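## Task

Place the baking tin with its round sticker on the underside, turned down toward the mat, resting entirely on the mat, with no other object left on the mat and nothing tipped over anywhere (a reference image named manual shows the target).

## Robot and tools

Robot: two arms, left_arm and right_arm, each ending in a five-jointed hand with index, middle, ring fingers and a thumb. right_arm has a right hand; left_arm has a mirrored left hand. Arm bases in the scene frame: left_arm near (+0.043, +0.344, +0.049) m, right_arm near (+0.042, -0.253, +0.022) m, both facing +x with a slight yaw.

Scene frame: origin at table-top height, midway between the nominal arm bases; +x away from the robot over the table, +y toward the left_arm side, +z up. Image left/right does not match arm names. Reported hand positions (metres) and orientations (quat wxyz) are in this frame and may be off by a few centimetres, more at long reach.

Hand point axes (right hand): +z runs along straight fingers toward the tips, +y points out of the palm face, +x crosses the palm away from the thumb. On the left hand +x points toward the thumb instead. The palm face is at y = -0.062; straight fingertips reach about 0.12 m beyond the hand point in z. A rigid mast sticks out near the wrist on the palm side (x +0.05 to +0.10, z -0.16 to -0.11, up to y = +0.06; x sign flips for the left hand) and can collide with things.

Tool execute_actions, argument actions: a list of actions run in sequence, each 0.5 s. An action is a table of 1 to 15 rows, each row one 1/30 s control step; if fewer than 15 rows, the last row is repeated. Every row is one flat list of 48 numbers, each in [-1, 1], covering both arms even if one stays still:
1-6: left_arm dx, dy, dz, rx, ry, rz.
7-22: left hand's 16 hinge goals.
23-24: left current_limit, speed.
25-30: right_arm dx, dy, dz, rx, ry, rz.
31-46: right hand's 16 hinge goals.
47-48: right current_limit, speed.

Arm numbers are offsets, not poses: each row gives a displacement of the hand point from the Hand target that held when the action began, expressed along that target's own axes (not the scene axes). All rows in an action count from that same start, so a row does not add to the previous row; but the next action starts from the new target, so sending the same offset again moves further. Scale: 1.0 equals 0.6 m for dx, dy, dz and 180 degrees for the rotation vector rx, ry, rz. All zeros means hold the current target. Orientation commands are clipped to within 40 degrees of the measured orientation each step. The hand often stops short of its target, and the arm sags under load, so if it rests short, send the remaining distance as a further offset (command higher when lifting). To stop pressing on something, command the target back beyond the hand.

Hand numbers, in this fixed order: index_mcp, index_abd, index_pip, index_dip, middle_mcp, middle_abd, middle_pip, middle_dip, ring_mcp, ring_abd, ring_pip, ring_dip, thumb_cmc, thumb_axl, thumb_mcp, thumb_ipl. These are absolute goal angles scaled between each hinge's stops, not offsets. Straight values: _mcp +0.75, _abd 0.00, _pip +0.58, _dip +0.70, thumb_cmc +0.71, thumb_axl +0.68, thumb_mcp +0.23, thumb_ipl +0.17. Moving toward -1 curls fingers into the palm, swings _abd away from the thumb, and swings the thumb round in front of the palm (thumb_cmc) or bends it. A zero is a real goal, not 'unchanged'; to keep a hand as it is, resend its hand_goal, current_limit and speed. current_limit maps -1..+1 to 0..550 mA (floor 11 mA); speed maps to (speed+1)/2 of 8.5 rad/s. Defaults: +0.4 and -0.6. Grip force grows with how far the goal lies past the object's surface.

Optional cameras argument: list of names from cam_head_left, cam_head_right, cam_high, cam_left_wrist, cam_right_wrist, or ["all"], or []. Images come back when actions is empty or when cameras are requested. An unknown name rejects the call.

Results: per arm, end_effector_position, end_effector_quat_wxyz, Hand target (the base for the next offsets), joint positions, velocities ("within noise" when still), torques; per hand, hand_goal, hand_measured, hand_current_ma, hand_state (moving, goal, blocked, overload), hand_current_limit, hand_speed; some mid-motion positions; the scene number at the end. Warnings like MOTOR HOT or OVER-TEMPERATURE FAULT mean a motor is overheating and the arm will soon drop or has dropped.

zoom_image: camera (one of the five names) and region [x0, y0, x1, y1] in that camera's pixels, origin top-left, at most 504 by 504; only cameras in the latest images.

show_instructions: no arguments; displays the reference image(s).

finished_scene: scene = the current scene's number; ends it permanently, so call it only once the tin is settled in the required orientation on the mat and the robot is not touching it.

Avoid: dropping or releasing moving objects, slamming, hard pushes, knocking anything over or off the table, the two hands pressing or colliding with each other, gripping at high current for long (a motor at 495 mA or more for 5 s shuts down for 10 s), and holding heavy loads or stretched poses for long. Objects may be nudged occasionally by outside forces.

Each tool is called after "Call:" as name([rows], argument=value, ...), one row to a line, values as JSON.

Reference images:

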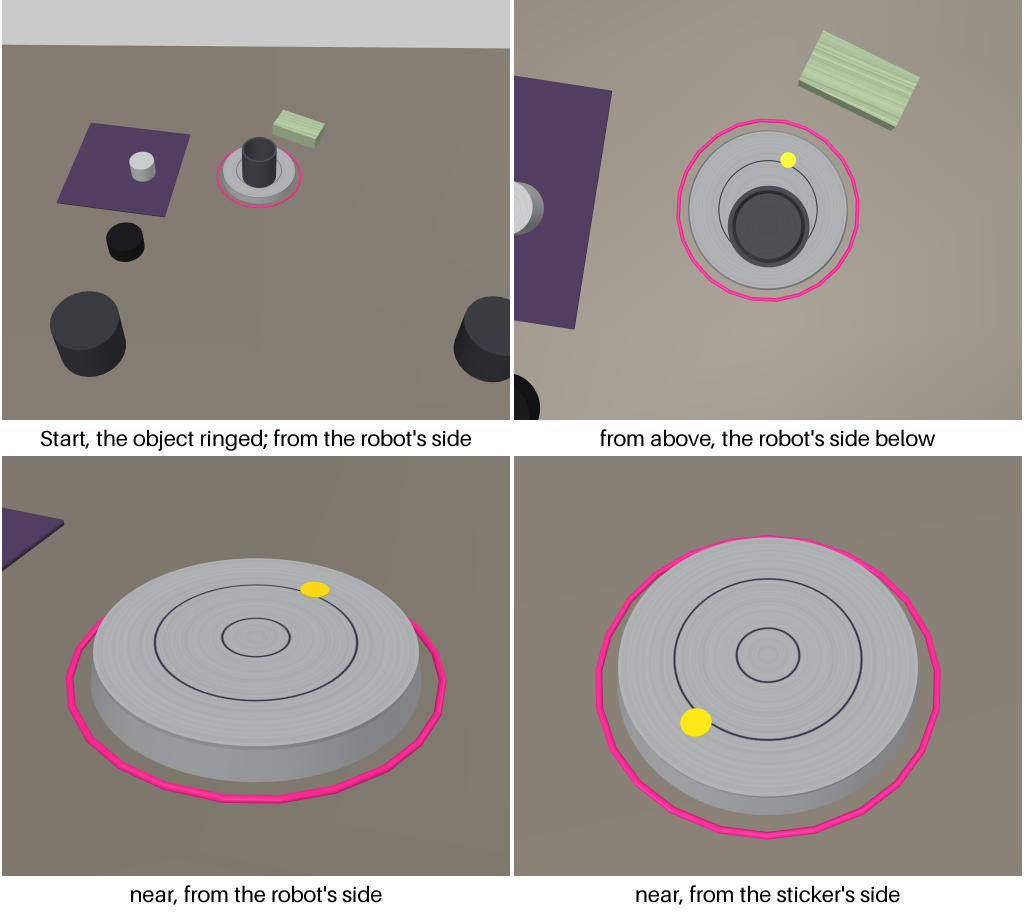

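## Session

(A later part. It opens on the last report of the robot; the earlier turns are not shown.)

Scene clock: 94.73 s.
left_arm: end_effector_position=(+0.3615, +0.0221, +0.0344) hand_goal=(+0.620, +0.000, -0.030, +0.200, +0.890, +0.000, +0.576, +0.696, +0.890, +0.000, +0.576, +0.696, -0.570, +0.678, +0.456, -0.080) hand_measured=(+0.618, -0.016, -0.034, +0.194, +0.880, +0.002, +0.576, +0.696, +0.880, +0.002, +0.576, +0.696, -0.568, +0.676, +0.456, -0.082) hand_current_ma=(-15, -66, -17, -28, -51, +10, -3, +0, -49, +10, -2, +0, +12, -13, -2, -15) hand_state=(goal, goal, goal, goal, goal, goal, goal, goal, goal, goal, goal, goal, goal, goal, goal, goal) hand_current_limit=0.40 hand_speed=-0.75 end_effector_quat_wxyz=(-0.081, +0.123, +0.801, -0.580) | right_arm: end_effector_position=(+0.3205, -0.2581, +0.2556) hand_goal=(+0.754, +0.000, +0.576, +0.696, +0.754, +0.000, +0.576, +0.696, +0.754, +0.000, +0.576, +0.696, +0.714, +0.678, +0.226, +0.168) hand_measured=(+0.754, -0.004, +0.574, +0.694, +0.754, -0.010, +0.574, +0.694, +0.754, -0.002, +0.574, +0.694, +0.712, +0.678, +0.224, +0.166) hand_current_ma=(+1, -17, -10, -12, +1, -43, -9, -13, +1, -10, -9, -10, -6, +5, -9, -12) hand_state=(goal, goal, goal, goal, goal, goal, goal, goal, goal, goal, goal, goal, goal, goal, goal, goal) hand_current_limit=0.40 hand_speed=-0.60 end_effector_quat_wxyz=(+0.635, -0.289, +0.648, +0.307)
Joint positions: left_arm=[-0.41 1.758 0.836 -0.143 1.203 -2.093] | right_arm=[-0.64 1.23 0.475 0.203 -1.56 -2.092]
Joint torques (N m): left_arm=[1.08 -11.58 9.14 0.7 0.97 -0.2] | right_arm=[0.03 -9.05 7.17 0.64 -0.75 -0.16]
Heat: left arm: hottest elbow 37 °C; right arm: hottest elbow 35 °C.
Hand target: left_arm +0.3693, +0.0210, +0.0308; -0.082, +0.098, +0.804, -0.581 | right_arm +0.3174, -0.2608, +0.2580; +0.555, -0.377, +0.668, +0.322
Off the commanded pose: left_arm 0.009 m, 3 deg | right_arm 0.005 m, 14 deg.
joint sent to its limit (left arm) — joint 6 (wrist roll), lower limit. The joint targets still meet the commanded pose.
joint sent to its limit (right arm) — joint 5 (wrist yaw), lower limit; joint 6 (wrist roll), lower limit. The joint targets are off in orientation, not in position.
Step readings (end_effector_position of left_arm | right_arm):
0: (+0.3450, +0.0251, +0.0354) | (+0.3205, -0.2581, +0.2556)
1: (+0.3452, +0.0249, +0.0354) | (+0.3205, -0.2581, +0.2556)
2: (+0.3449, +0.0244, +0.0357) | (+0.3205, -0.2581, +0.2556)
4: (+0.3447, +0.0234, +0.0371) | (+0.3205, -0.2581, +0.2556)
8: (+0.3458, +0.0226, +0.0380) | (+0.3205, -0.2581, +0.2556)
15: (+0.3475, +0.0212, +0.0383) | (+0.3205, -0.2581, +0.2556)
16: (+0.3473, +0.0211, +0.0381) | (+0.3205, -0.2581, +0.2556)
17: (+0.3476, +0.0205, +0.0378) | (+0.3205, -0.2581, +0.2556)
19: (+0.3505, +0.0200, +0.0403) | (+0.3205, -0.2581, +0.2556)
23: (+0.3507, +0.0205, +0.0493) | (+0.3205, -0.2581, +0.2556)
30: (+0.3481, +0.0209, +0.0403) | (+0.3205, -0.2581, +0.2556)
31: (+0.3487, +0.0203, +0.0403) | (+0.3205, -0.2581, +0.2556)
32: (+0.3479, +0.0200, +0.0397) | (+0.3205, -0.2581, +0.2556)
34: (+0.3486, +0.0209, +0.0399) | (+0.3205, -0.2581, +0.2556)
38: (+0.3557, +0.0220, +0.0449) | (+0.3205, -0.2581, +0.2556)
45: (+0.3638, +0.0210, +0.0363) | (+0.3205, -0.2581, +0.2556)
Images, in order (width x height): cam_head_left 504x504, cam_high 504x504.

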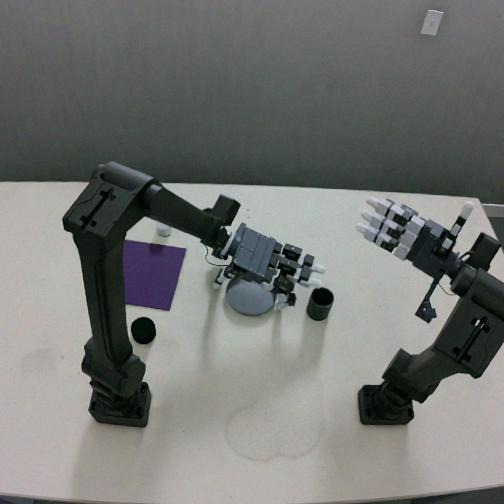

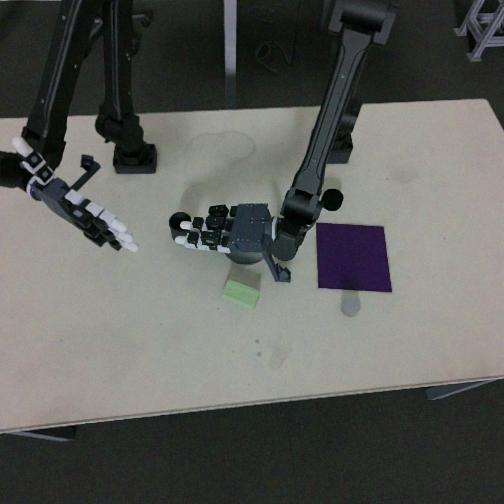

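Call:
zoom_image(camera="cam_head_left", region=[205, 255, 295, 325])

Call:
execute_actions([
  [[0,0,0,0,0,0,0.62,0,0.081,0.218,0.89,0,0.576,0.696,0.89,0,0.576,0.696,-0.571,0.678,0.455,0.006,0.4,-0.75,0,0,0,0,0,0,0.754,0,0.576,0.696,0.754,0,0.576,0.696,0.754,0,0.576,0.696,0.714,0.678,0.226,0.168,0.4,-0.6]],
  [[0,-0.08,-0.026,0,0,0,0.62,0,0.081,0.218,0.89,0,0.576,0.696,0.89,0,0.576,0.696,-0.571,0.678,0.455,0.006,0.4,-0.75,0,0,0,0,0,0,0.754,0,0.576,0.696,0.754,0,0.576,0.696,0.754,0,0.576,0.696,0.714,0.678,0.226,0.168,0.4,-0.6]],
], cameras=["cam_head_left","cam_head_right","cam_high"])

Call:
zoom_image(camera="cam_head_left", region=[205, 240, 305, 340])

Scaled by 5.600 from the camera's 504x504 image, which has a finer 720x720 frame.

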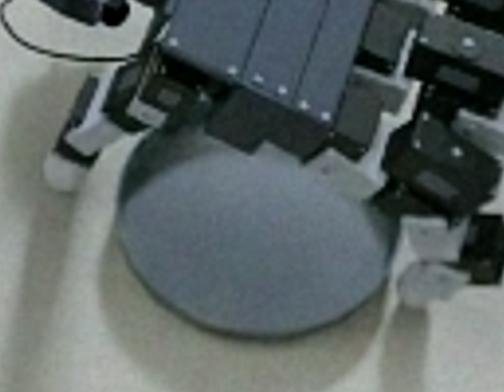

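Scene clock: 96.60 s.
left_arm: end_effector_position=(+0.3579, +0.0242, +0.0732) hand_goal=(+0.620, +0.000, +0.082, +0.218, +0.890, +0.000, +0.576, +0.696, +0.890, +0.000, +0.576, +0.696, -0.570, +0.678, +0.456, +0.006) hand_measured=(+0.606, -0.004, +0.078, +0.216, +0.880, +0.002, +0.576, +0.696, +0.880, +0.002, +0.576, +0.696, -0.568, +0.676, +0.456, +0.004) hand_current_ma=(-75, -15, -22, -13, -51, +10, -3, +0, -49, +10, -2, +0, +8, -12, -4, -19) hand_state=(goal, goal, goal, goal, goal, goal, goal, goal, goal, goal, goal, goal, goal, goal, goal, goal) hand_current_limit=0.40 hand_speed=-0.75 end_effector_quat_wxyz=(-0.095, +0.112, +0.804, -0.576) | right_arm: end_effector_position=(+0.3205, -0.2581, +0.2556) hand_goal=(+0.754, +0.000, +0.576, +0.696, +0.754, +0.000, +0.576, +0.696, +0.754, +0.000, +0.576, +0.696, +0.714, +0.678, +0.226, +0.168) hand_measured=(+0.754, -0.004, +0.574, +0.694, +0.754, -0.010, +0.574, +0.694, +0.754, -0.002, +0.574, +0.694, +0.712, +0.678, +0.224, +0.166) hand_current_ma=(+1, -17, -10, -12, +1, -43, -9, -13, +1, -10, -9, -10, -6, +5, -9, -12) hand_state=(goal, goal, goal, goal, goal, goal, goal, goal, goal, goal, goal, goal, goal, goal, goal, goal) hand_current_limit=0.40 hand_speed=-0.60 end_effector_quat_wxyz=(+0.635, -0.289, +0.648, +0.307)
Joint positions: left_arm=[-0.409 1.673 0.869 -0.296 1.205 -2.096] | right_arm=[-0.64 1.23 0.475 0.203 -1.56 -2.092]
Joint torques (N m): left_arm=[1.26 -13.22 10.22 0.85 0.98 -0.15] | right_arm=[-0.15 -9.23 7.19 0.65 -0.75 -0.16]
Heat: left arm: hottest elbow 37 °C; right arm: hottest elbow 35 °C.
Hand target: left_arm +0.3701, +0.0206, +0.0813; -0.082, +0.098, +0.804, -0.581 | right_arm +0.3174, -0.2608, +0.2580; +0.555, -0.377, +0.668, +0.322
Off the commanded pose: left_arm 0.015 m, 2 deg | right_arm 0.005 m, 14 deg.
joint sent to its limit (left arm) — joint 6 (wrist roll), lower limit. The joint targets still meet the commanded pose.
joint sent to its limit (right arm) — joint 5 (wrist yaw), lower limit; joint 6 (wrist roll), lower limit. The joint targets are off in orientation, not in position.
Step readings (end_effector_position of left_arm | right_arm):
0: (+0.3615, +0.0221, +0.0344) | (+0.3205, -0.2581, +0.2556)
1: (+0.3615, +0.0221, +0.0344) | (+0.3205, -0.2581, +0.2556)
2: (+0.3614, +0.0221, +0.0345) | (+0.3205, -0.2581, +0.2556)
4: (+0.3616, +0.0222, +0.0349) | (+0.3205, -0.2581, +0.2556)
8: (+0.3611, +0.0226, +0.0345) | (+0.3205, -0.2581, +0.2556)
15: (+0.3611, +0.0226, +0.0344) | (+0.3205, -0.2581, +0.2556)
16: (+0.3610, +0.0226, +0.0346) | (+0.3205, -0.2581, +0.2556)
17: (+0.3598, +0.0232, +0.0351) | (+0.3205, -0.2581, +0.2556)
19: (+0.3547, +0.0259, +0.0382) | (+0.3205, -0.2581, +0.2556)
23: (+0.3502, +0.0281, +0.0542) | (+0.3205, -0.2581, +0.2556)
30: (+0.3587, +0.0237, +0.0733) | (+0.3205, -0.2581, +0.2556)
Images, in order (width x height): cam_head_left 504x504, cam_head_right 504x504, cam_high 504x504.

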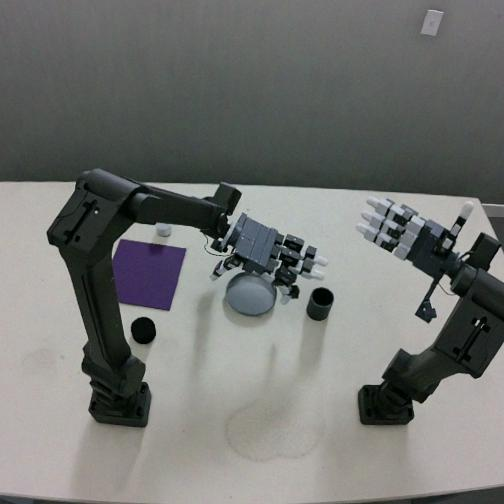

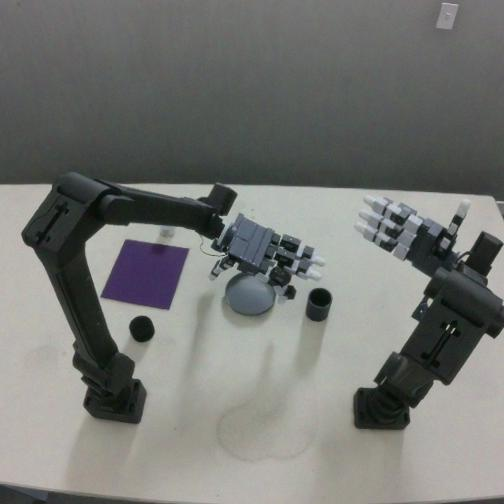

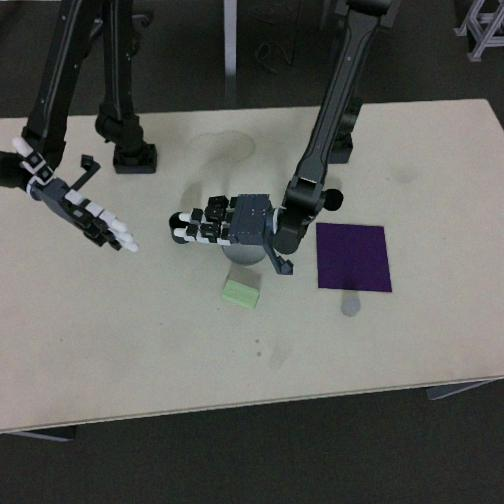

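Scaled by 5.040 from the camera's 504x504 image, which has a finer 720x720 frame.

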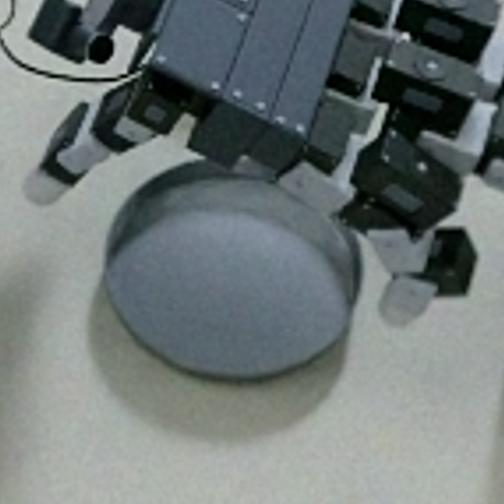

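Call:
execute_actions([
  [[-0.006,0.083,0.026,0,0,0,0.617,0,0.081,0.218,0.89,0,0.576,0.696,0.89,0,0.576,0.696,-0.571,0.678,0.455,0.006,0.4,-0.6,0,0,0,0,0,0,0.754,0,0.576,0.696,0.754,0,0.576,0.696,0.754,0,0.576,0.696,0.714,0.678,0.226,0.168,0.4,-0.6]],
  [[0,0,0,0,0,0,0.617,0,-0.13,0.218,0.89,0,0.576,0.696,0.89,0,0.576,0.696,-0.571,0.678,0.455,-0.32,0.2,-0.9,0,0,0,0,0,0,0.754,0,0.576,0.696,0.754,0,0.576,0.696,0.754,0,0.576,0.696,0.714,0.678,0.226,0.168,0.4,-0.6]],
  [[0,0,0,0,0,0,0.617,0,-0.25,0.16,0.89,0,0.576,0.696,0.89,0,0.576,0.696,-0.571,0.678,0.455,-0.45,0.2,-0.9,0,0,0,0,0,0,0.754,0,0.576,0.696,0.754,0,0.576,0.696,0.754,0,0.576,0.696,0.714,0.678,0.226,0.168,0.4,-0.6]],
  [[0,0,0,0,0,0,0.58,0,-0.33,0.1,0.89,0,0.576,0.696,0.89,0,0.576,0.696,-0.571,0.678,0.42,-0.6,0.4,-0.9,0,0,0,0,0,0,0.754,0,0.576,0.696,0.754,0,0.576,0.696,0.754,0,0.576,0.696,0.714,0.678,0.226,0.168,0.4,-0.6]],
], cameras=["cam_head_left","cam_high"])

Call:
zoom_image(camera="cam_head_left", region=[205, 250, 305, 350])

Scene clock: 101.37 s.
left_arm: end_effector_position=(+0.3678, +0.0198, +0.0331) hand_goal=(+0.580, +0.000, -0.330, +0.100, +0.890, +0.000, +0.576, +0.696, +0.890, +0.000, +0.576, +0.696, -0.570, +0.678, +0.420, -0.600) hand_measured=(+0.642, +0.002, -0.198, +0.162, +0.880, +0.002, +0.576, +0.696, +0.880, +0.002, +0.576, +0.696, -0.572, +0.676, +0.484, -0.232) hand_current_ma=(+332, +11, +385, +316, -58, +10, -4, +0, -56, +10, -3, +0, -11, -12, +385, +385) hand_state=(blocked, goal, blocked, blocked, goal, goal, goal, goal, goal, goal, goal, goal, goal, goal, blocked, blocked) hand_current_limit=0.40 hand_speed=-0.90 end_effector_quat_wxyz=(-0.091, +0.113, +0.803, -0.578) | right_arm: end_effector_position=(+0.3205, -0.2581, +0.2556) hand_goal=(+0.754, +0.000, +0.576, +0.696, +0.754, +0.000, +0.576, +0.696, +0.754, +0.000, +0.576, +0.696, +0.714, +0.678, +0.226, +0.168) hand_measured=(+0.754, -0.004, +0.574, +0.694, +0.754, -0.010, +0.574, +0.694, +0.754, -0.002, +0.574, +0.694, +0.712, +0.678, +0.224, +0.166) hand_current_ma=(+1, -17, -10, -12, +1, -43, -9, -13, +1, -10, -9, -10, -6, +5, -9, -12) hand_state=(goal, goal, goal, goal, goal, goal, goal, goal, goal, goal, goal, goal, goal, goal, goal, goal) hand_current_limit=0.40 hand_speed=-0.60 end_effector_quat_wxyz=(+0.635, -0.289, +0.648, +0.307)
Joint positions: left_arm=[-0.407 1.781 0.869 -0.173 1.205 -2.101] | right_arm=[-0.64 1.23 0.475 0.203 -1.56 -2.092]
Joint torques (N m): left_arm=[1.61 -13.68 7.41 1.58 1.04 -0.07] | right_arm=[-0.03 -9.11 7.17 0.68 -0.75 -0.15]
Heat: left arm: hottest elbow 37 °C; right arm: hottest elbow 35 °C.
Hand target: left_arm +0.3730, +0.0206, +0.0291; -0.081, +0.098, +0.804, -0.581 | right_arm +0.3174, -0.2608, +0.2580; +0.555, -0.377, +0.668, +0.322
Off the commanded pose: left_arm 0.007 m, 2 deg | right_arm 0.005 m, 14 deg.
joint sent to its limit (left arm) — joint 6 (wrist roll), lower limit. The joint targets still meet the commanded pose.
joint sent to its limit (right arm) — joint 5 (wrist yaw), lower limit; joint 6 (wrist roll), lower limit. The joint targets are off in orientation, not in position.
Step readings (end_effector_position of left_arm | right_arm):
0: (+0.3579, +0.0242, +0.0732) | (+0.3205, -0.2581, +0.2556)
1: (+0.3579, +0.0242, +0.0732) | (+0.3205, -0.2581, +0.2556)
2: (+0.3589, +0.0236, +0.0724) | (+0.3205, -0.2581, +0.2556)
4: (+0.3636, +0.0212, +0.0675) | (+0.3205, -0.2581, +0.2556)
8: (+0.3672, +0.0193, +0.0461) | (+0.3205, -0.2581, +0.2556)
15: (+0.3662, +0.0200, +0.0335) | (+0.3205, -0.2581, +0.2556)
16: (+0.3663, +0.0199, +0.0335) | (+0.3205, -0.2581, +0.2556)
17: (+0.3664, +0.0199, +0.0336) | (+0.3205, -0.2581, +0.2556)
19: (+0.3666, +0.0198, +0.0336) | (+0.3205, -0.2581, +0.2556)
23: (+0.3672, +0.0195, +0.0337) | (+0.3205, -0.2581, +0.2556)
30: (+0.3672, +0.0195, +0.0337) | (+0.3205, -0.2581, +0.2556)
31: (+0.3672, +0.0195, +0.0337) | (+0.3205, -0.2581, +0.2556)
32: (+0.3672, +0.0195, +0.0337) | (+0.3205, -0.2581, +0.2556)
34: (+0.3674, +0.0196, +0.0336) | (+0.3205, -0.2581, +0.2556)
38: (+0.3677, +0.0198, +0.0332) | (+0.3205, -0.2581, +0.2556)
45: (+0.3678, +0.0198, +0.0331) | (+0.3205, -0.2581, +0.2556)
46: (+0.3678, +0.0198, +0.0331) | (+0.3205, -0.2581, +0.2556)
47: (+0.3678, +0.0198, +0.0331) | (+0.3205, -0.2581, +0.2556)
49: (+0.3678, +0.0198, +0.0331) | (+0.3205, -0.2581, +0.2556)
53: (+0.3678, +0.0198, +0.0331) | (+0.3205, -0.2581, +0.2556)
60: (+0.3678, +0.0198, +0.0331) | (+0.3205, -0.2581, +0.2556)
Images, in order (width x height): cam_head_left 504x504, cam_high 504x504.

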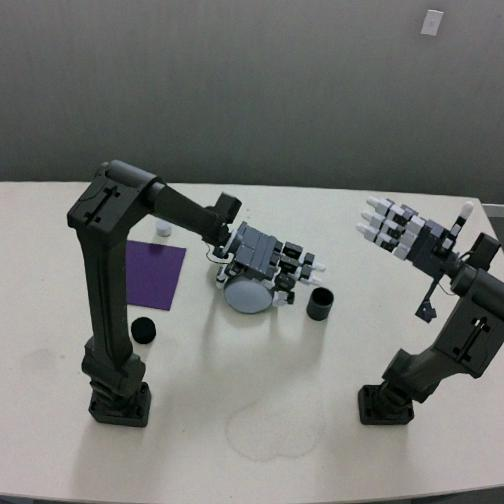

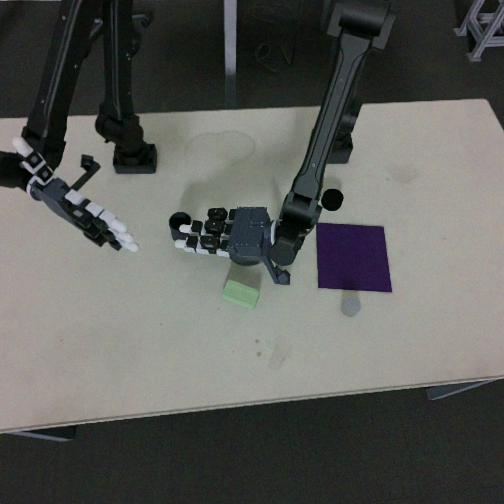

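Scaled by 5.040 from the camera's 504x504 image, which has a finer 720x720 frame.

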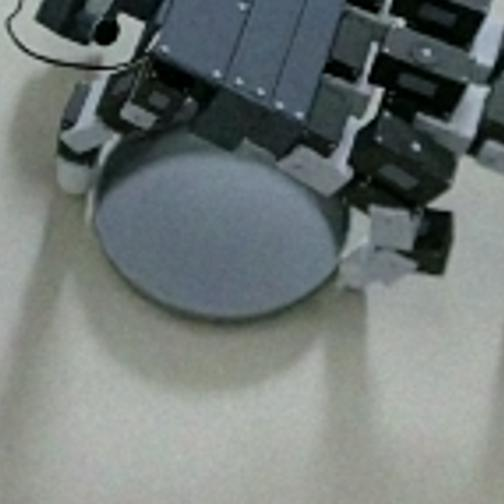

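Call:
execute_actions([
  [[0,-0.06,-0.02,0,0,0,0.58,0,-0.33,0.1,0.89,0,0.576,0.696,0.89,0,0.576,0.696,-0.571,0.678,0.42,-0.6,0.6,-0.9,0,0,0,0,0,0,0.754,0,0.576,0.696,0.754,0,0.576,0.696,0.754,0,0.576,0.696,0.714,0.678,0.226,0.168,0.4,-0.6]],
  [[0,-0.1,-0.033,0,0,0,0.58,0,-0.33,0.1,0.89,0,0.576,0.696,0.89,0,0.576,0.696,-0.571,0.678,0.42,-0.6,0.6,-0.9,0,0,0,0,0,0,0.754,0,0.576,0.696,0.754,0,0.576,0.696,0.754,0,0.576,0.696,0.714,0.678,0.226,0.168,0.4,-0.6]],
  [[0,0.054,-0.167,0,-0.0793,-0.0257,0.58,0,-0.33,0.1,0.89,0,0.576,0.696,0.89,0,0.576,0.696,-0.571,0.678,0.42,-0.6,0.6,-0.9,0,0,0,0,0,0,0.754,0,0.576,0.696,0.754,0,0.576,0.696,0.754,0,0.576,0.696,0.714,0.678,0.226,0.168,0.4,-0.6]],
  [[-0.044,0.0525,-0.162,0,-0.0793,-0.0257,0.58,0,-0.33,0.1,0.89,0,0.576,0.696,0.89,0,0.576,0.696,-0.571,0.678,0.42,-0.6,0.6,-0.9,0,0,0,0,0,0,0.754,0,0.576,0.696,0.754,0,0.576,0.696,0.754,0,0.576,0.696,0.714,0.678,0.226,0.168,0.4,-0.6]],
  [[-0.0875,0.047,-0.145,0,-0.0793,-0.0257,0.58,0,-0.33,0.1,0.89,0,0.576,0.696,0.89,0,0.576,0.696,-0.571,0.678,0.42,-0.6,0.6,-0.9,0,0,0,0,0,0,0.754,0,0.576,0.696,0.754,0,0.576,0.696,0.754,0,0.576,0.696,0.714,0.678,0.226,0.168,0.4,-0.6]],
], cameras=["cam_head_left","cam_high","cam_head_right"])

Call:
zoom_image(camera="cam_head_left", region=[80, 200, 230, 350])

Call:
zoom_image(camera="cam_high", region=[260, 160, 410, 310])

Scene clock: 105.23 s.
left_arm: end_effector_position=(+0.4425, +0.3271, +0.1246) hand_goal=(+0.580, +0.000, -0.330, +0.100, +0.890, +0.000, +0.576, +0.696, +0.890, +0.000, +0.576, +0.696, -0.570, +0.678, +0.420, -0.600) hand_measured=(+0.650, +0.002, -0.198, +0.162, +0.880, +0.002, +0.576, +0.696, +0.880, +0.002, +0.576, +0.696, -0.578, +0.676, +0.484, -0.248) hand_current_ma=(+376, +11, +440, +316, -58, +8, -4, +0, -56, +7, -3, +0, -39, -12, +411, +440) hand_state=(blocked, goal, blocked, blocked, goal, goal, goal, goal, goal, goal, goal, goal, goal, goal, blocked, blocked) hand_current_limit=0.60 hand_speed=-0.90 end_effector_quat_wxyz=(+0.134, -0.210, +0.789, -0.562) | right_arm: end_effector_position=(+0.3205, -0.2581, +0.2556) hand_goal=(+0.754, +0.000, +0.576, +0.696, +0.754, +0.000, +0.576, +0.696, +0.754, +0.000, +0.576, +0.696, +0.714, +0.678, +0.226, +0.168) hand_measured=(+0.754, -0.004, +0.574, +0.694, +0.754, -0.010, +0.574, +0.694, +0.754, -0.002, +0.574, +0.694, +0.712, +0.678, +0.224, +0.166) hand_current_ma=(+1, -17, -10, -12, +1, -43, -9, -13, +1, -10, -9, -10, -6, +5, -9, -12) hand_state=(goal, goal, goal, goal, goal, goal, goal, goal, goal, goal, goal, goal, goal, goal, goal, goal) hand_current_limit=0.40 hand_speed=-0.60 end_effector_quat_wxyz=(+0.635, -0.289, +0.648, +0.307)
Joint positions: left_arm=[0.378 1.442 0.776 -0.43 1.188 -2.101] | right_arm=[-0.64 1.23 0.475 0.203 -1.56 -2.092]
Joint torques (N m): left_arm=[-0.09 -10.87 11.08 1.37 1.11 -0.12] | right_arm=[-0.09 -9.11 7.19 0.64 -0.74 -0.15]
Heat: left arm: hottest elbow 37 °C; right arm: hottest elbow 35 °C.
Hand target: left_arm +0.4534, +0.3268, +0.1314; +0.149, -0.216, +0.784, -0.563 | right_arm +0.3174, -0.2608, +0.2580; +0.555, -0.377, +0.668, +0.322
Off the commanded pose: left_arm 0.013 m, 2 deg | right_arm 0.005 m, 14 deg.
joint sent to its limit (left arm) — joint 6 (wrist roll), lower limit. The joint targets still meet the commanded pose.
joint sent to its limit (right arm) — joint 5 (wrist yaw), lower limit; joint 6 (wrist roll), lower limit. The joint targets are off in orientation, not in position.
Step readings (end_effector_position of left_arm | right_arm):
0: (+0.3678, +0.0198, +0.0331) | (+0.3205, -0.2581, +0.2556)
1: (+0.3678, +0.0198, +0.0331) | (+0.3205, -0.2581, +0.2556)
2: (+0.3672, +0.0202, +0.0330) | (+0.3205, -0.2581, +0.2556)
4: (+0.3641, +0.0219, +0.0352) | (+0.3205, -0.2581, +0.2556)
8: (+0.3610, +0.0235, +0.0467) | (+0.3205, -0.2581, +0.2556)
15: (+0.3613, +0.0233, +0.0577) | (+0.3205, -0.2581, +0.2556)
16: (+0.3607, +0.0236, +0.0577) | (+0.3205, -0.2581, +0.2556)
17: (+0.3590, +0.0245, +0.0589) | (+0.3205, -0.2581, +0.2556)
19: (+0.3526, +0.0278, +0.0659) | (+0.3205, -0.2581, +0.2556)
23: (+0.3502, +0.0290, +0.0936) | (+0.3205, -0.2581, +0.2556)
30: (+0.3634, +0.0220, +0.1233) | (+0.3205, -0.2581, +0.2556)
31: (+0.3636, +0.0225, +0.1232) | (+0.3205, -0.2581, +0.2556)
32: (+0.3655, +0.0262, +0.1224) | (+0.3205, -0.2581, +0.2556)
34: (+0.3692, +0.0418, +0.1203) | (+0.3205, -0.2581, +0.2556)
38: (+0.3863, +0.0948, +0.1188) | (+0.3205, -0.2581, +0.2556)
45: (+0.4030, +0.1245, +0.1264) | (+0.3205, -0.2581, +0.2556)
46: (+0.4026, +0.1247, +0.1263) | (+0.3205, -0.2581, +0.2556)
47: (+0.4030, +0.1273, +0.1264) | (+0.3205, -0.2581, +0.2556)
49: (+0.4036, +0.1424, +0.1250) | (+0.3205, -0.2581, +0.2556)
53: (+0.4150, +0.1965, +0.1219) | (+0.3205, -0.2581, +0.2556)
60: (+0.4252, +0.2265, +0.1250) | (+0.3205, -0.2581, +0.2556)
61: (+0.4253, +0.2267, +0.1252) | (+0.3205, -0.2581, +0.2556)
62: (+0.4261, +0.2294, +0.1253) | (+0.3205, -0.2581, +0.2556)
64: (+0.4303, +0.2447, +0.1254) | (+0.3205, -0.2581, +0.2556)
68: (+0.4406, +0.3009, +0.1243) | (+0.3205, -0.2581, +0.2556)
75: (+0.4426, +0.3276, +0.1245) | (+0.3205, -0.2581, +0.2556)
Images, in order (width x height): cam_head_left 504x504, cam_head_right 504x504, cam_high 504x504.

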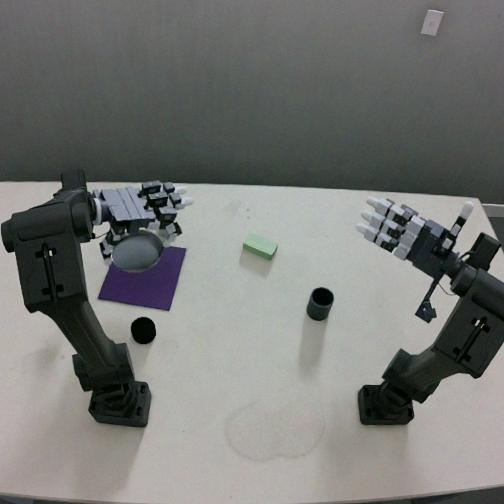

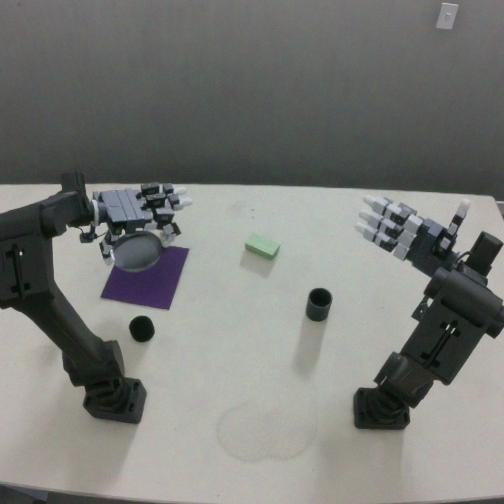

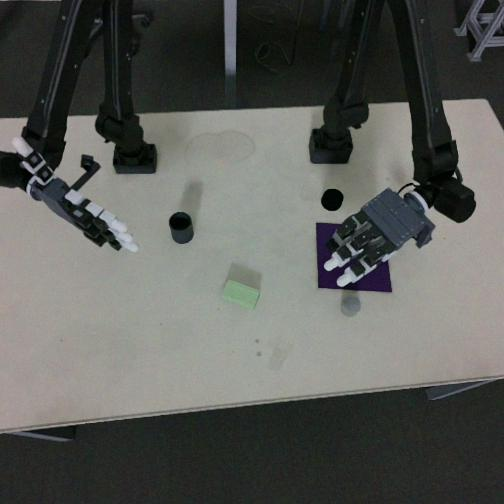

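Scaled by 3.360 from the camera's 504x504 image, which has a finer 720x720 frame.

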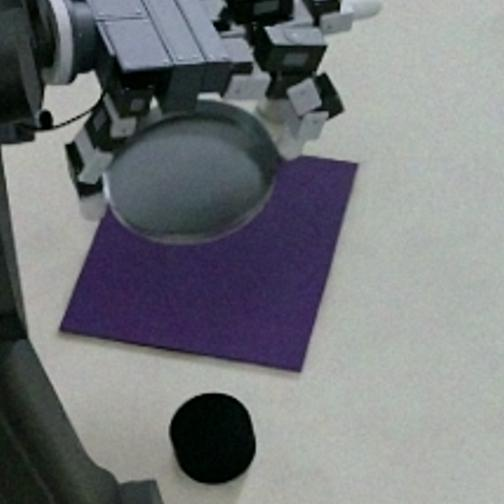

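Scaled by 3.360 from the camera's 504x504 image, which has a finer 720x720 frame.

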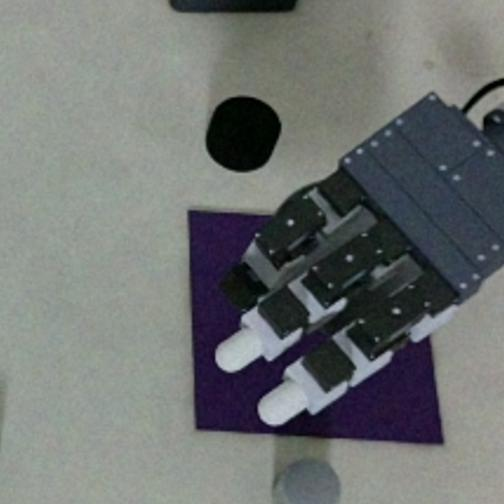

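Call:
execute_actions([
  [[-0.009,0.058,0.022,0,0,0,0.58,0,-0.33,0.1,0.89,0,0.576,0.696,0.89,0,0.576,0.696,-0.571,0.678,0.42,-0.6,0.6,-0.9,0,0,0,0,0,0,0.754,0,0.576,0.696,0.754,0,0.576,0.696,0.754,0,0.576,0.696,0.714,0.678,0.226,0.168,0.4,-0.6]],
  [[0,0.058,0.021,0,0,0,0.58,0,-0.33,0.1,0.89,0,0.576,0.696,0.89,0,0.576,0.696,-0.571,0.678,0.42,-0.6,0.6,-0.9,0,0,0,0,0,0,0.754,0,0.576,0.696,0.754,0,0.576,0.696,0.754,0,0.576,0.696,0.714,0.678,0.226,0.168,0.4,-0.6]],
], cameras=["cam_head_left","cam_high"])

Call:
zoom_image(camera="cam_head_left", region=[80, 210, 210, 340])

Scene clock: 107.27 s.
left_arm: end_effector_position=(+0.4538, +0.3307, +0.0573) hand_goal=(+0.580, +0.000, -0.330, +0.100, +0.890, +0.000, +0.576, +0.696, +0.890, +0.000, +0.576, +0.696, -0.570, +0.678, +0.420, -0.600) hand_measured=(+0.650, +0.002, -0.198, +0.162, +0.880, +0.002, +0.576, +0.696, +0.880, +0.002, +0.576, +0.696, -0.578, +0.676, +0.484, -0.248) hand_current_ma=(+376, +11, +440, +316, -58, +8, -4, +0, -56, +7, -3, +0, -39, -12, +411, +440) hand_state=(blocked, goal, blocked, blocked, goal, goal, goal, goal, goal, goal, goal, goal, goal, goal, blocked, blocked) hand_current_limit=0.60 hand_speed=-0.90 end_effector_quat_wxyz=(+0.138, -0.207, +0.789, -0.562) | right_arm: end_effector_position=(+0.3205, -0.2581, +0.2556) hand_goal=(+0.754, +0.000, +0.576, +0.696, +0.754, +0.000, +0.576, +0.696, +0.754, +0.000, +0.576, +0.696, +0.714, +0.678, +0.226, +0.168) hand_measured=(+0.754, -0.004, +0.574, +0.694, +0.754, -0.010, +0.574, +0.694, +0.754, -0.002, +0.574, +0.694, +0.712, +0.678, +0.224, +0.166) hand_current_ma=(+1, -17, -10, -12, +1, -43, -9, -13, +1, -10, -9, -10, -6, +5, -9, -12) hand_state=(goal, goal, goal, goal, goal, goal, goal, goal, goal, goal, goal, goal, goal, goal, goal, goal) hand_current_limit=0.40 hand_speed=-0.60 end_effector_quat_wxyz=(+0.635, -0.289, +0.648, +0.307)
Joint positions: left_arm=[0.378 1.619 0.739 -0.209 1.188 -2.101] | right_arm=[-0.64 1.23 0.475 0.203 -1.56 -2.092]
Joint torques (N m): left_arm=[-0.44 -12.4 7.69 1.51 1.06 -0.13] | right_arm=[-0.32 -9 7.17 0.68 -0.75 -0.16]
Heat: left arm: hottest elbow 37 °C; right arm: hottest elbow 35 °C.
Hand target: left_arm +0.4584, +0.3274, +0.0571; +0.149, -0.216, +0.784, -0.563 | right_arm +0.3174, -0.2608, +0.2580; +0.555, -0.377, +0.668, +0.322
Off the commanded pose: left_arm 0.006 m, 2 deg | right_arm 0.005 m, 14 deg.
joint sent to its limit (left arm) — joint 6 (wrist roll), lower limit. The joint targets still meet the commanded pose.
joint sent to its limit (right arm) — joint 5 (wrist yaw), lower limit; joint 6 (wrist roll), lower limit. The joint targets are off in orientation, not in position.
Step readings (end_effector_position of left_arm | right_arm):
0: (+0.4425, +0.3271, +0.1246) | (+0.3205, -0.2581, +0.2556)
1: (+0.4426, +0.3271, +0.1245) | (+0.3205, -0.2581, +0.2556)
2: (+0.4437, +0.3274, +0.1240) | (+0.3205, -0.2581, +0.2556)
4: (+0.4489, +0.3290, +0.1198) | (+0.3205, -0.2581, +0.2556)
8: (+0.4545, +0.3308, +0.1048) | (+0.3205, -0.2581, +0.2556)
15: (+0.4544, +0.3308, +0.0951) | (+0.3205, -0.2581, +0.2556)
16: (+0.4550, +0.3310, +0.0952) | (+0.3205, -0.2581, +0.2556)
17: (+0.4561, +0.3313, +0.0941) | (+0.3205, -0.2581, +0.2556)
19: (+0.4595, +0.3325, +0.0892) | (+0.3205, -0.2581, +0.2556)
23: (+0.4577, +0.3319, +0.0707) | (+0.3205, -0.2581, +0.2556)
30: (+0.4528, +0.3304, +0.0571) | (+0.3205, -0.2581, +0.2556)
Images, in order (width x height): cam_head_left 504x504, cam_high 504x504.

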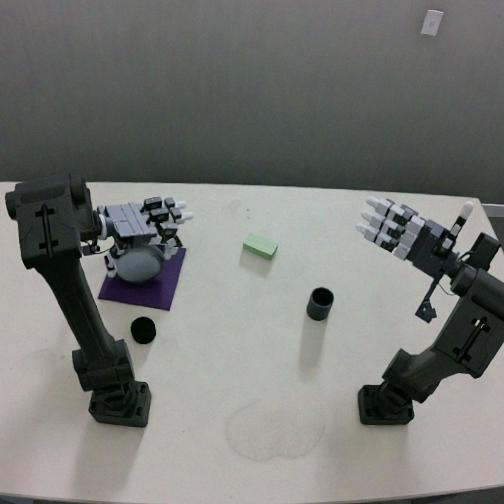

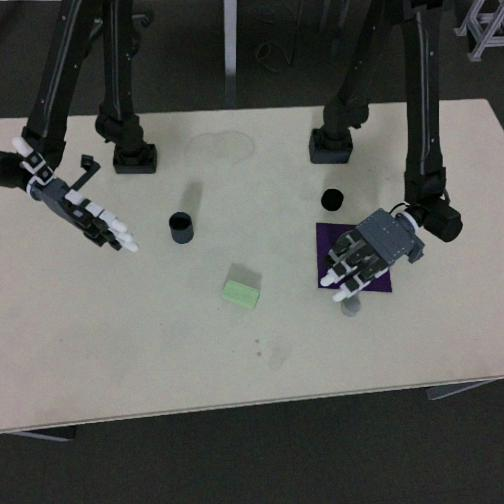

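Scaled by 3.877 from the camera's 504x504 image, which has a finer 720x720 frame.

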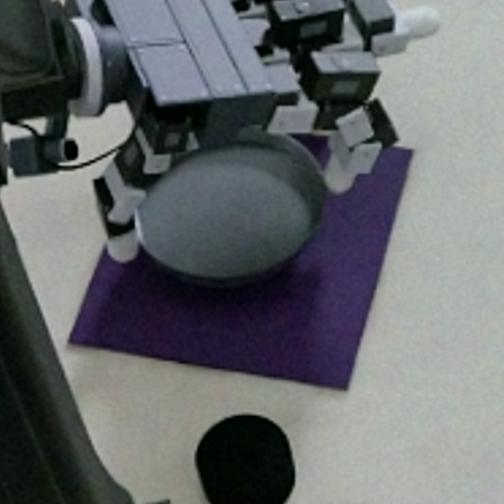

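Call:
execute_actions([
  [[0.003,0.018,0.006,0,0,0,0.58,0,-0.33,0.1,1,0,0.576,0.696,1,0,0.576,0.696,-0.571,0.678,0.42,-0.6,0.6,-0.9,0,0,0,0,0,0,0.754,0,0.576,0.696,0.754,0,0.576,0.696,0.754,0,0.576,0.696,0.714,0.678,0.226,0.168,0.4,-0.6]],
  [[0,0.018,0.006,0,0,0,0.58,0,-0.33,0.1,1,0,0.576,0.696,1,0,0.576,0.696,-0.571,0.678,0.42,-0.6,0.6,-0.9,0,0,0,0,0,0,0.754,0,0.576,0.696,0.754,0,0.576,0.696,0.754,0,0.576,0.696,0.714,0.678,0.226,0.168,0.4,-0.6]],
], cameras=["cam_head_left","cam_high"])

Call:
zoom_image(camera="cam_head_left", region=[80, 210, 210, 340])

Call:
zoom_image(camera="cam_high", region=[280, 190, 430, 340])

Scene clock: 109.07 s.
left_arm: end_effector_position=(+0.4554, +0.3312, +0.0380) hand_goal=(+0.580, +0.000, -0.330, +0.100, +1.000, +0.000, +0.576, +0.696, +1.000, +0.000, +0.576, +0.696, -0.570, +0.678, +0.420, -0.600) hand_measured=(+0.650, +0.002, -0.198, +0.162, +0.976, +0.002, +0.576, +0.696, +0.978, +0.002, +0.576, +0.696, -0.578, +0.676, +0.484, -0.248) hand_current_ma=(+376, +11, +440, +316, -131, +8, -4, +0, -122, +7, -3, +0, -39, -12, +411, +440) hand_state=(blocked, goal, blocked, blocked, blocked, goal, goal, goal, blocked, goal, goal, goal, goal, goal, blocked, blocked) hand_current_limit=0.60 hand_speed=-0.90 end_effector_quat_wxyz=(+0.142, -0.204, +0.789, -0.561) | right_arm: end_effector_position=(+0.3205, -0.2581, +0.2556) hand_goal=(+0.754, +0.000, +0.576, +0.696, +0.754, +0.000, +0.576, +0.696, +0.754, +0.000, +0.576, +0.696, +0.714, +0.678, +0.226, +0.168) hand_measured=(+0.754, -0.004, +0.574, +0.694, +0.754, -0.010, +0.574, +0.694, +0.754, -0.002, +0.574, +0.694, +0.712, +0.678, +0.224, +0.166) hand_current_ma=(+1, -17, -10, -12, +1, -43, -9, -13, +1, -10, -9, -10, -6, +5, -9, -12) hand_state=(goal, goal, goal, goal, goal, goal, goal, goal, goal, goal, goal, goal, goal, goal, goal, goal) hand_current_limit=0.40 hand_speed=-0.60 end_effector_quat_wxyz=(+0.635, -0.289, +0.648, +0.307)
Joint positions: left_arm=[0.378 1.669 0.725 -0.135 1.188 -2.101] | right_arm=[-0.64 1.23 0.475 0.203 -1.56 -2.092]
Joint torques (N m): left_arm=[0.09 -11.63 6.72 1.51 1.11 -0.11] | right_arm=[-0.09 -9.05 7.2 0.65 -0.75 -0.16]
Heat: left arm: hottest elbow 37 °C; right arm: hottest elbow 35 °C.
Hand target: left_arm +0.4564, +0.3265, +0.0342; +0.149, -0.216, +0.784, -0.563 | right_arm +0.3174, -0.2608, +0.2580; +0.555, -0.377, +0.668, +0.322
Off the commanded pose: left_arm 0.006 m, 2 deg | right_arm 0.005 m, 14 deg.
joint sent to its limit (left arm) — joint 6 (wrist roll), lower limit. The joint targets still meet the commanded pose.
joint sent to its limit (right arm) — joint 5 (wrist yaw), lower limit; joint 6 (wrist roll), lower limit. The joint targets are off in orientation, not in position.
Step readings (end_effector_position of left_arm | right_arm):
0: (+0.4538, +0.3307, +0.0573) | (+0.3205, -0.2581, +0.2556)
1: (+0.4539, +0.3307, +0.0573) | (+0.3205, -0.2581, +0.2556)
2: (+0.4545, +0.3309, +0.0573) | (+0.3205, -0.2581, +0.2556)
4: (+0.4564, +0.3315, +0.0568) | (+0.3205, -0.2581, +0.2556)
8: (+0.4581, +0.3321, +0.0537) | (+0.3205, -0.2581, +0.2556)
15: (+0.4558, +0.3314, +0.0501) | (+0.3205, -0.2581, +0.2556)
16: (+0.4560, +0.3314, +0.0501) | (+0.3205, -0.2581, +0.2556)
17: (+0.4565, +0.3316, +0.0498) | (+0.3205, -0.2581, +0.2556)
19: (+0.4582, +0.3321, +0.0482) | (+0.3205, -0.2581, +0.2556)
23: (+0.4580, +0.3320, +0.0424) | (+0.3205, -0.2581, +0.2556)
30: (+0.4551, +0.3311, +0.0379) | (+0.3205, -0.2581, +0.2556)
Images, in order (width x height): cam_head_left 504x504, cam_high 504x504.

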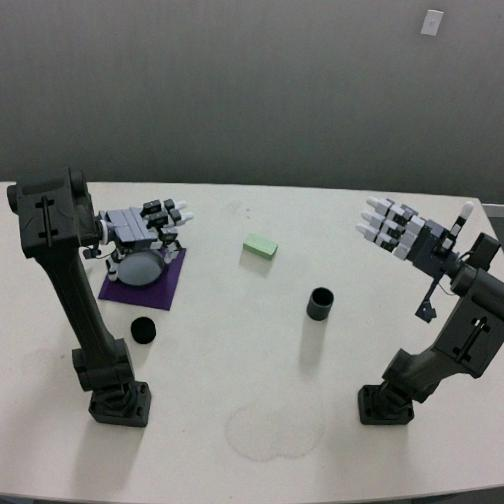

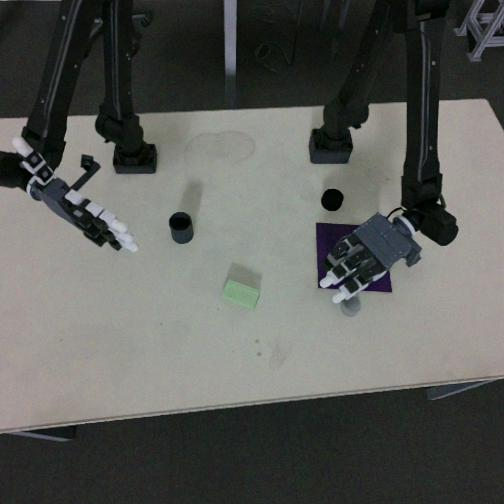

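Scaled by 3.877 from the camera's 504x504 image, which has a finer 720x720 frame.

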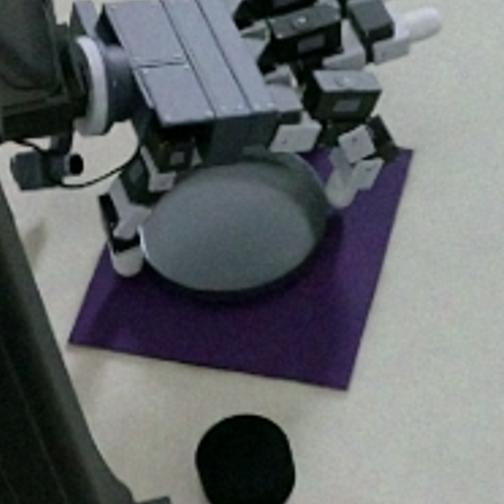

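Scaled by 3.360 from the camera's 504x504 image, which has a finer 720x720 frame.

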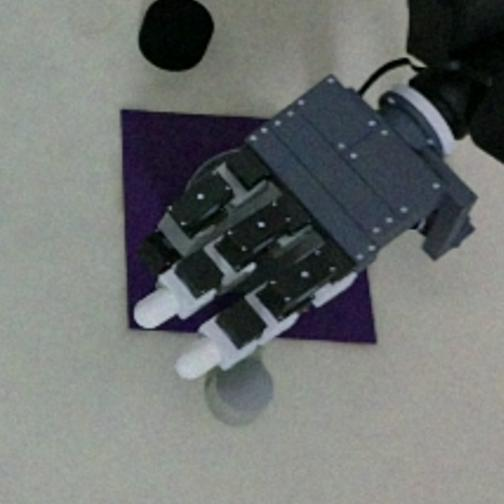

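Call:
execute_actions([
  [[0.009,0.014,-0.002,0,0,0,0.58,0,-0.33,0.1,1,0,0.576,0.696,1,0,0.576,0.696,-0.571,0.678,0.42,-0.6,0.4,-0.9,0,0,0,0,0,0,0.754,0,0.576,0.696,0.754,0,0.576,0.696,0.754,0,0.576,0.696,0.714,0.678,0.226,0.168,0.4,-0.6]],
  [[0,0,0,0,0,0,0.66,0,-0.2,0.16,1,0,0.576,0.696,1,0,0.576,0.696,-0.571,0.678,0.48,-0.25,0.2,-0.9,0,0,0,0,0,0,0.754,0,0.576,0.696,0.754,0,0.576,0.696,0.754,0,0.576,0.696,0.714,0.678,0.226,0.168,0.4,-0.6]],
  [[0,0,0,0,0,0,0.62,0,0.081,0.218,1,0,0.576,0.696,1,0,0.576,0.696,-0.571,0.678,0.455,0.006,0.4,-0.85,0,0,0,0,0,0,0.754,0,0.576,0.696,0.754,0,0.576,0.696,0.754,0,0.576,0.696,0.714,0.678,0.226,0.168,0.4,-0.6]],
  [[0,0,0,0,0,0,0.62,0,0.081,0.218,1,0,0.576,0.696,1,0,0.576,0.696,-0.571,0.678,0.455,0.006,0.4,-0.85,0,0,0,0,0,0,0.754,0,0.576,0.696,0.754,0,0.576,0.696,0.754,0,0.576,0.696,0.714,0.678,0.226,0.168,0.4,-0.6]],
  [[-0.01,-0.05,-0.016,0,0,0,0.62,0,0.081,0.218,1,0,0.576,0.696,1,0,0.576,0.696,-0.571,0.678,0.455,0.006,0.4,-0.85,0,0,0,0,0,0,0.754,0,0.576,0.696,0.754,0,0.576,0.696,0.754,0,0.576,0.696,0.714,0.678,0.226,0.168,0.4,-0.6]],
  [[0,-0.15,-0.049,0,0,0,0.62,0,0.081,0.218,1,0,0.576,0.696,1,0,0.576,0.696,-0.571,0.678,0.455,0.006,0.4,-0.85,0,0,0,0,0,0,0.754,0,0.576,0.696,0.754,0,0.576,0.696,0.754,0,0.576,0.696,0.714,0.678,0.226,0.168,0.4,-0.6]],
  [[0,-0.15,-0.149,0,0,0,0.62,0,0.081,0.218,1,0,0.576,0.696,1,0,0.576,0.696,-0.571,0.678,0.455,0.006,0.4,-0.85,0,0,0,0,0,0,0.754,0,0.576,0.696,0.754,0,0.576,0.696,0.754,0,0.576,0.696,0.714,0.678,0.226,0.168,0.4,-0.6]],
], cameras=["cam_head_left","cam_high"])

Call:
zoom_image(camera="cam_head_left", region=[80, 210, 210, 340])

Call:
zoom_image(camera="cam_high", region=[280, 190, 430, 340])

Scene clock: 114.70 s.
left_arm: end_effector_position=(+0.4176, +0.3665, +0.2527) hand_goal=(+0.620, +0.000, +0.082, +0.218, +1.000, +0.000, +0.576, +0.696, +1.000, +0.000, +0.576, +0.696, -0.570, +0.678, +0.456, +0.006) hand_measured=(+0.604, -0.002, +0.078, +0.216, +0.980, +0.002, +0.576, +0.696, +0.982, +0.002, +0.576, +0.696, -0.572, +0.676, +0.452, +0.004) hand_current_ma=(-81, -12, -20, -13, -103, +8, -4, +0, -94, +7, -3, +0, -13, -11, -21, -17) hand_state=(goal, goal, goal, goal, goal, goal, goal, goal, goal, goal, goal, goal, goal, goal, goal, goal) hand_current_limit=0.40 hand_speed=-0.85 end_effector_quat_wxyz=(+0.138, -0.231, +0.779, -0.567) | right_arm: end_effector_position=(+0.3205, -0.2581, +0.2556) hand_goal=(+0.754, +0.000, +0.576, +0.696, +0.754, +0.000, +0.576, +0.696, +0.754, +0.000, +0.576, +0.696, +0.714, +0.678, +0.226, +0.168) hand_measured=(+0.754, -0.004, +0.574, +0.694, +0.754, -0.010, +0.574, +0.694, +0.754, -0.002, +0.574, +0.694, +0.712, +0.678, +0.224, +0.166) hand_current_ma=(+1, -17, -10, -12, +1, -43, -9, -13, +1, -10, -9, -10, -6, +5, -9, -12) hand_state=(goal, goal, goal, goal, goal, goal, goal, goal, goal, goal, goal, goal, goal, goal, goal, goal) hand_current_limit=0.40 hand_speed=-0.60 end_effector_quat_wxyz=(+0.635, -0.289, +0.648, +0.307)
Joint positions: left_arm=[0.509 1.277 1.006 -1.055 1.235 -1.878] | right_arm=[-0.64 1.23 0.475 0.203 -1.56 -2.092]
Joint torques (N m): left_arm=[1.32 -9.35 14.15 0.47 1.15 0.09] | right_arm=[-0.21 -9.17 7.19 0.65 -0.74 -0.16]
Heat: left arm: hottest elbow 37 °C; right arm: hottest elbow 35 °C.
Hand target: left_arm +0.4297, +0.3778, +0.2668; +0.149, -0.216, +0.784, -0.563 | right_arm +0.3174, -0.2608, +0.2580; +0.555, -0.377, +0.668, +0.322
Off the commanded pose: left_arm 0.022 m, 2 deg | right_arm 0.005 m, 14 deg.
joint sent to its limit (right arm) — joint 5 (wrist yaw), lower limit; joint 6 (wrist roll), lower limit. The joint targets are off in orientation, not in position.
Step readings (end_effector_position of left_arm | right_arm):
0: (+0.4554, +0.3312, +0.0380) | (+0.3205, -0.2581, +0.2556)
1: (+0.4555, +0.3312, +0.0380) | (+0.3205, -0.2581, +0.2556)
2: (+0.4556, +0.3313, +0.0379) | (+0.3205, -0.2581, +0.2556)
4: (+0.4552, +0.3312, +0.0370) | (+0.3205, -0.2581, +0.2556)
8: (+0.4513, +0.3299, +0.0335) | (+0.3205, -0.2581, +0.2556)
15: (+0.4512, +0.3296, +0.0333) | (+0.3205, -0.2581, +0.2556)
16: (+0.4512, +0.3296, +0.0333) | (+0.3205, -0.2581, +0.2556)
17: (+0.4513, +0.3296, +0.0333) | (+0.3205, -0.2581, +0.2556)
19: (+0.4513, +0.3296, +0.0333) | (+0.3205, -0.2581, +0.2556)
23: (+0.4513, +0.3296, +0.0332) | (+0.3205, -0.2581, +0.2556)
30: (+0.4513, +0.3296, +0.0332) | (+0.3205, -0.2581, +0.2556)
31: (+0.4513, +0.3296, +0.0332) | (+0.3205, -0.2581, +0.2556)
32: (+0.4513, +0.3296, +0.0332) | (+0.3205, -0.2581, +0.2556)
34: (+0.4512, +0.3291, +0.0336) | (+0.3205, -0.2581, +0.2556)
38: (+0.4508, +0.3284, +0.0342) | (+0.3205, -0.2581, +0.2556)
45: (+0.4508, +0.3282, +0.0343) | (+0.3205, -0.2581, +0.2556)
46: (+0.4508, +0.3282, +0.0343) | (+0.3205, -0.2581, +0.2556)
47: (+0.4508, +0.3282, +0.0343) | (+0.3205, -0.2581, +0.2556)
49: (+0.4508, +0.3282, +0.0343) | (+0.3205, -0.2581, +0.2556)
53: (+0.4508, +0.3282, +0.0343) | (+0.3205, -0.2581, +0.2556)
60: (+0.4508, +0.3282, +0.0343) | (+0.3205, -0.2581, +0.2556)
61: (+0.4508, +0.3282, +0.0343) | (+0.3205, -0.2581, +0.2556)
62: (+0.4503, +0.3281, +0.0349) | (+0.3205, -0.2581, +0.2556)
64: (+0.4479, +0.3277, +0.0371) | (+0.3205, -0.2581, +0.2556)
68: (+0.4436, +0.3264, +0.0448) | (+0.3205, -0.2581, +0.2556)
75: (+0.4419, +0.3259, +0.0485) | (+0.3205, -0.2581, +0.2556)
76: (+0.4415, +0.3258, +0.0487) | (+0.3205, -0.2581, +0.2556)
77: (+0.4394, +0.3252, +0.0518) | (+0.3205, -0.2581, +0.2556)
79: (+0.4335, +0.3233, +0.0644) | (+0.3205, -0.2581, +0.2556)
83: (+0.4374, +0.3240, +0.1127) | (+0.3205, -0.2581, +0.2556)
90: (+0.4524, +0.3290, +0.1520) | (+0.3205, -0.2581, +0.2556)
91: (+0.4510, +0.3289, +0.1516) | (+0.3205, -0.2581, +0.2556)
92: (+0.4460, +0.3286, +0.1528) | (+0.3205, -0.2581, +0.2556)
94: (+0.4332, +0.3295, +0.1621) | (+0.3205, -0.2581, +0.2556)
98: (+0.4194, +0.3476, +0.2087) | (+0.3205, -0.2581, +0.2556)
105: (+0.4226, +0.3670, +0.2660) | (+0.3205, -0.2581, +0.2556)
Images, in order (width x height): cam_head_left 504x504, cam_high 504x504.

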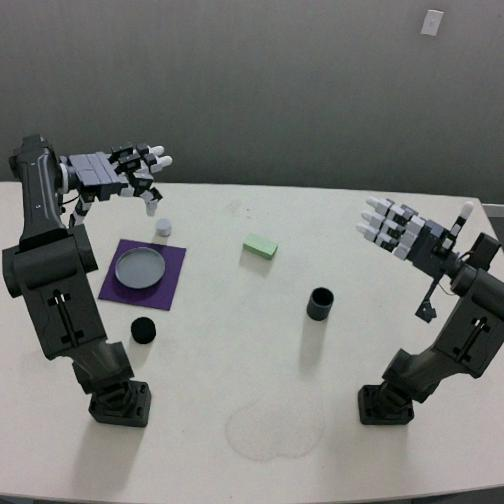

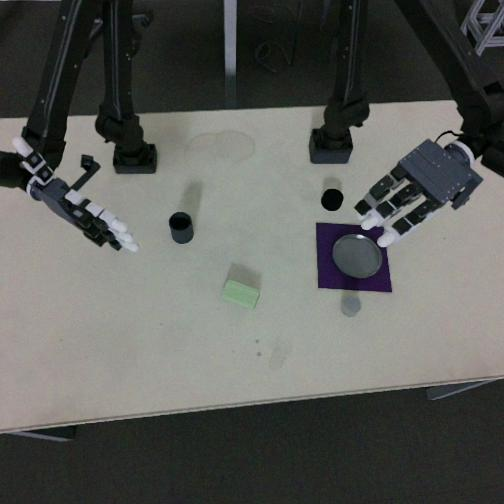

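Scaled by 3.877 from the camera's 504x504 image, which has a finer 720x720 frame.

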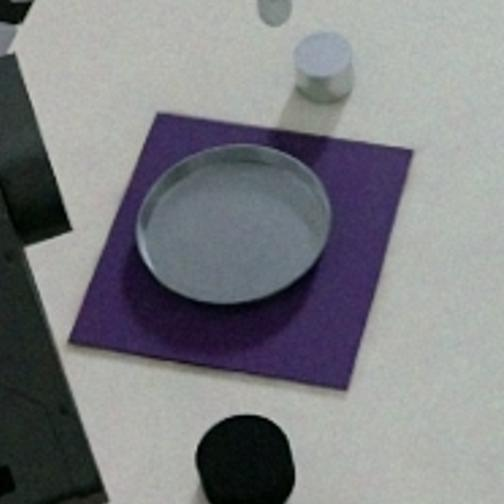

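Scaled by 3.360 from the camera's 504x504 image, which has a finer 720x720 frame.

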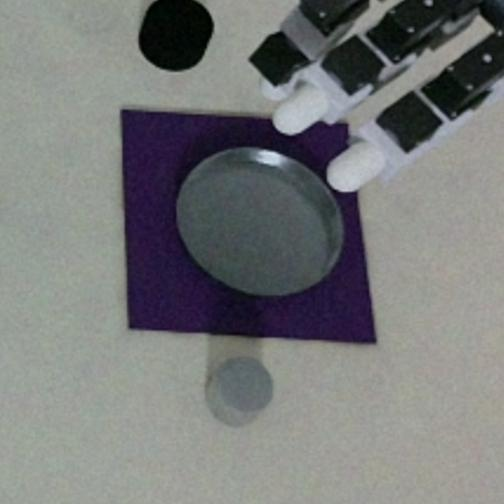

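Call:
finished_scene(scene=2)

The scene is finished: the task was done.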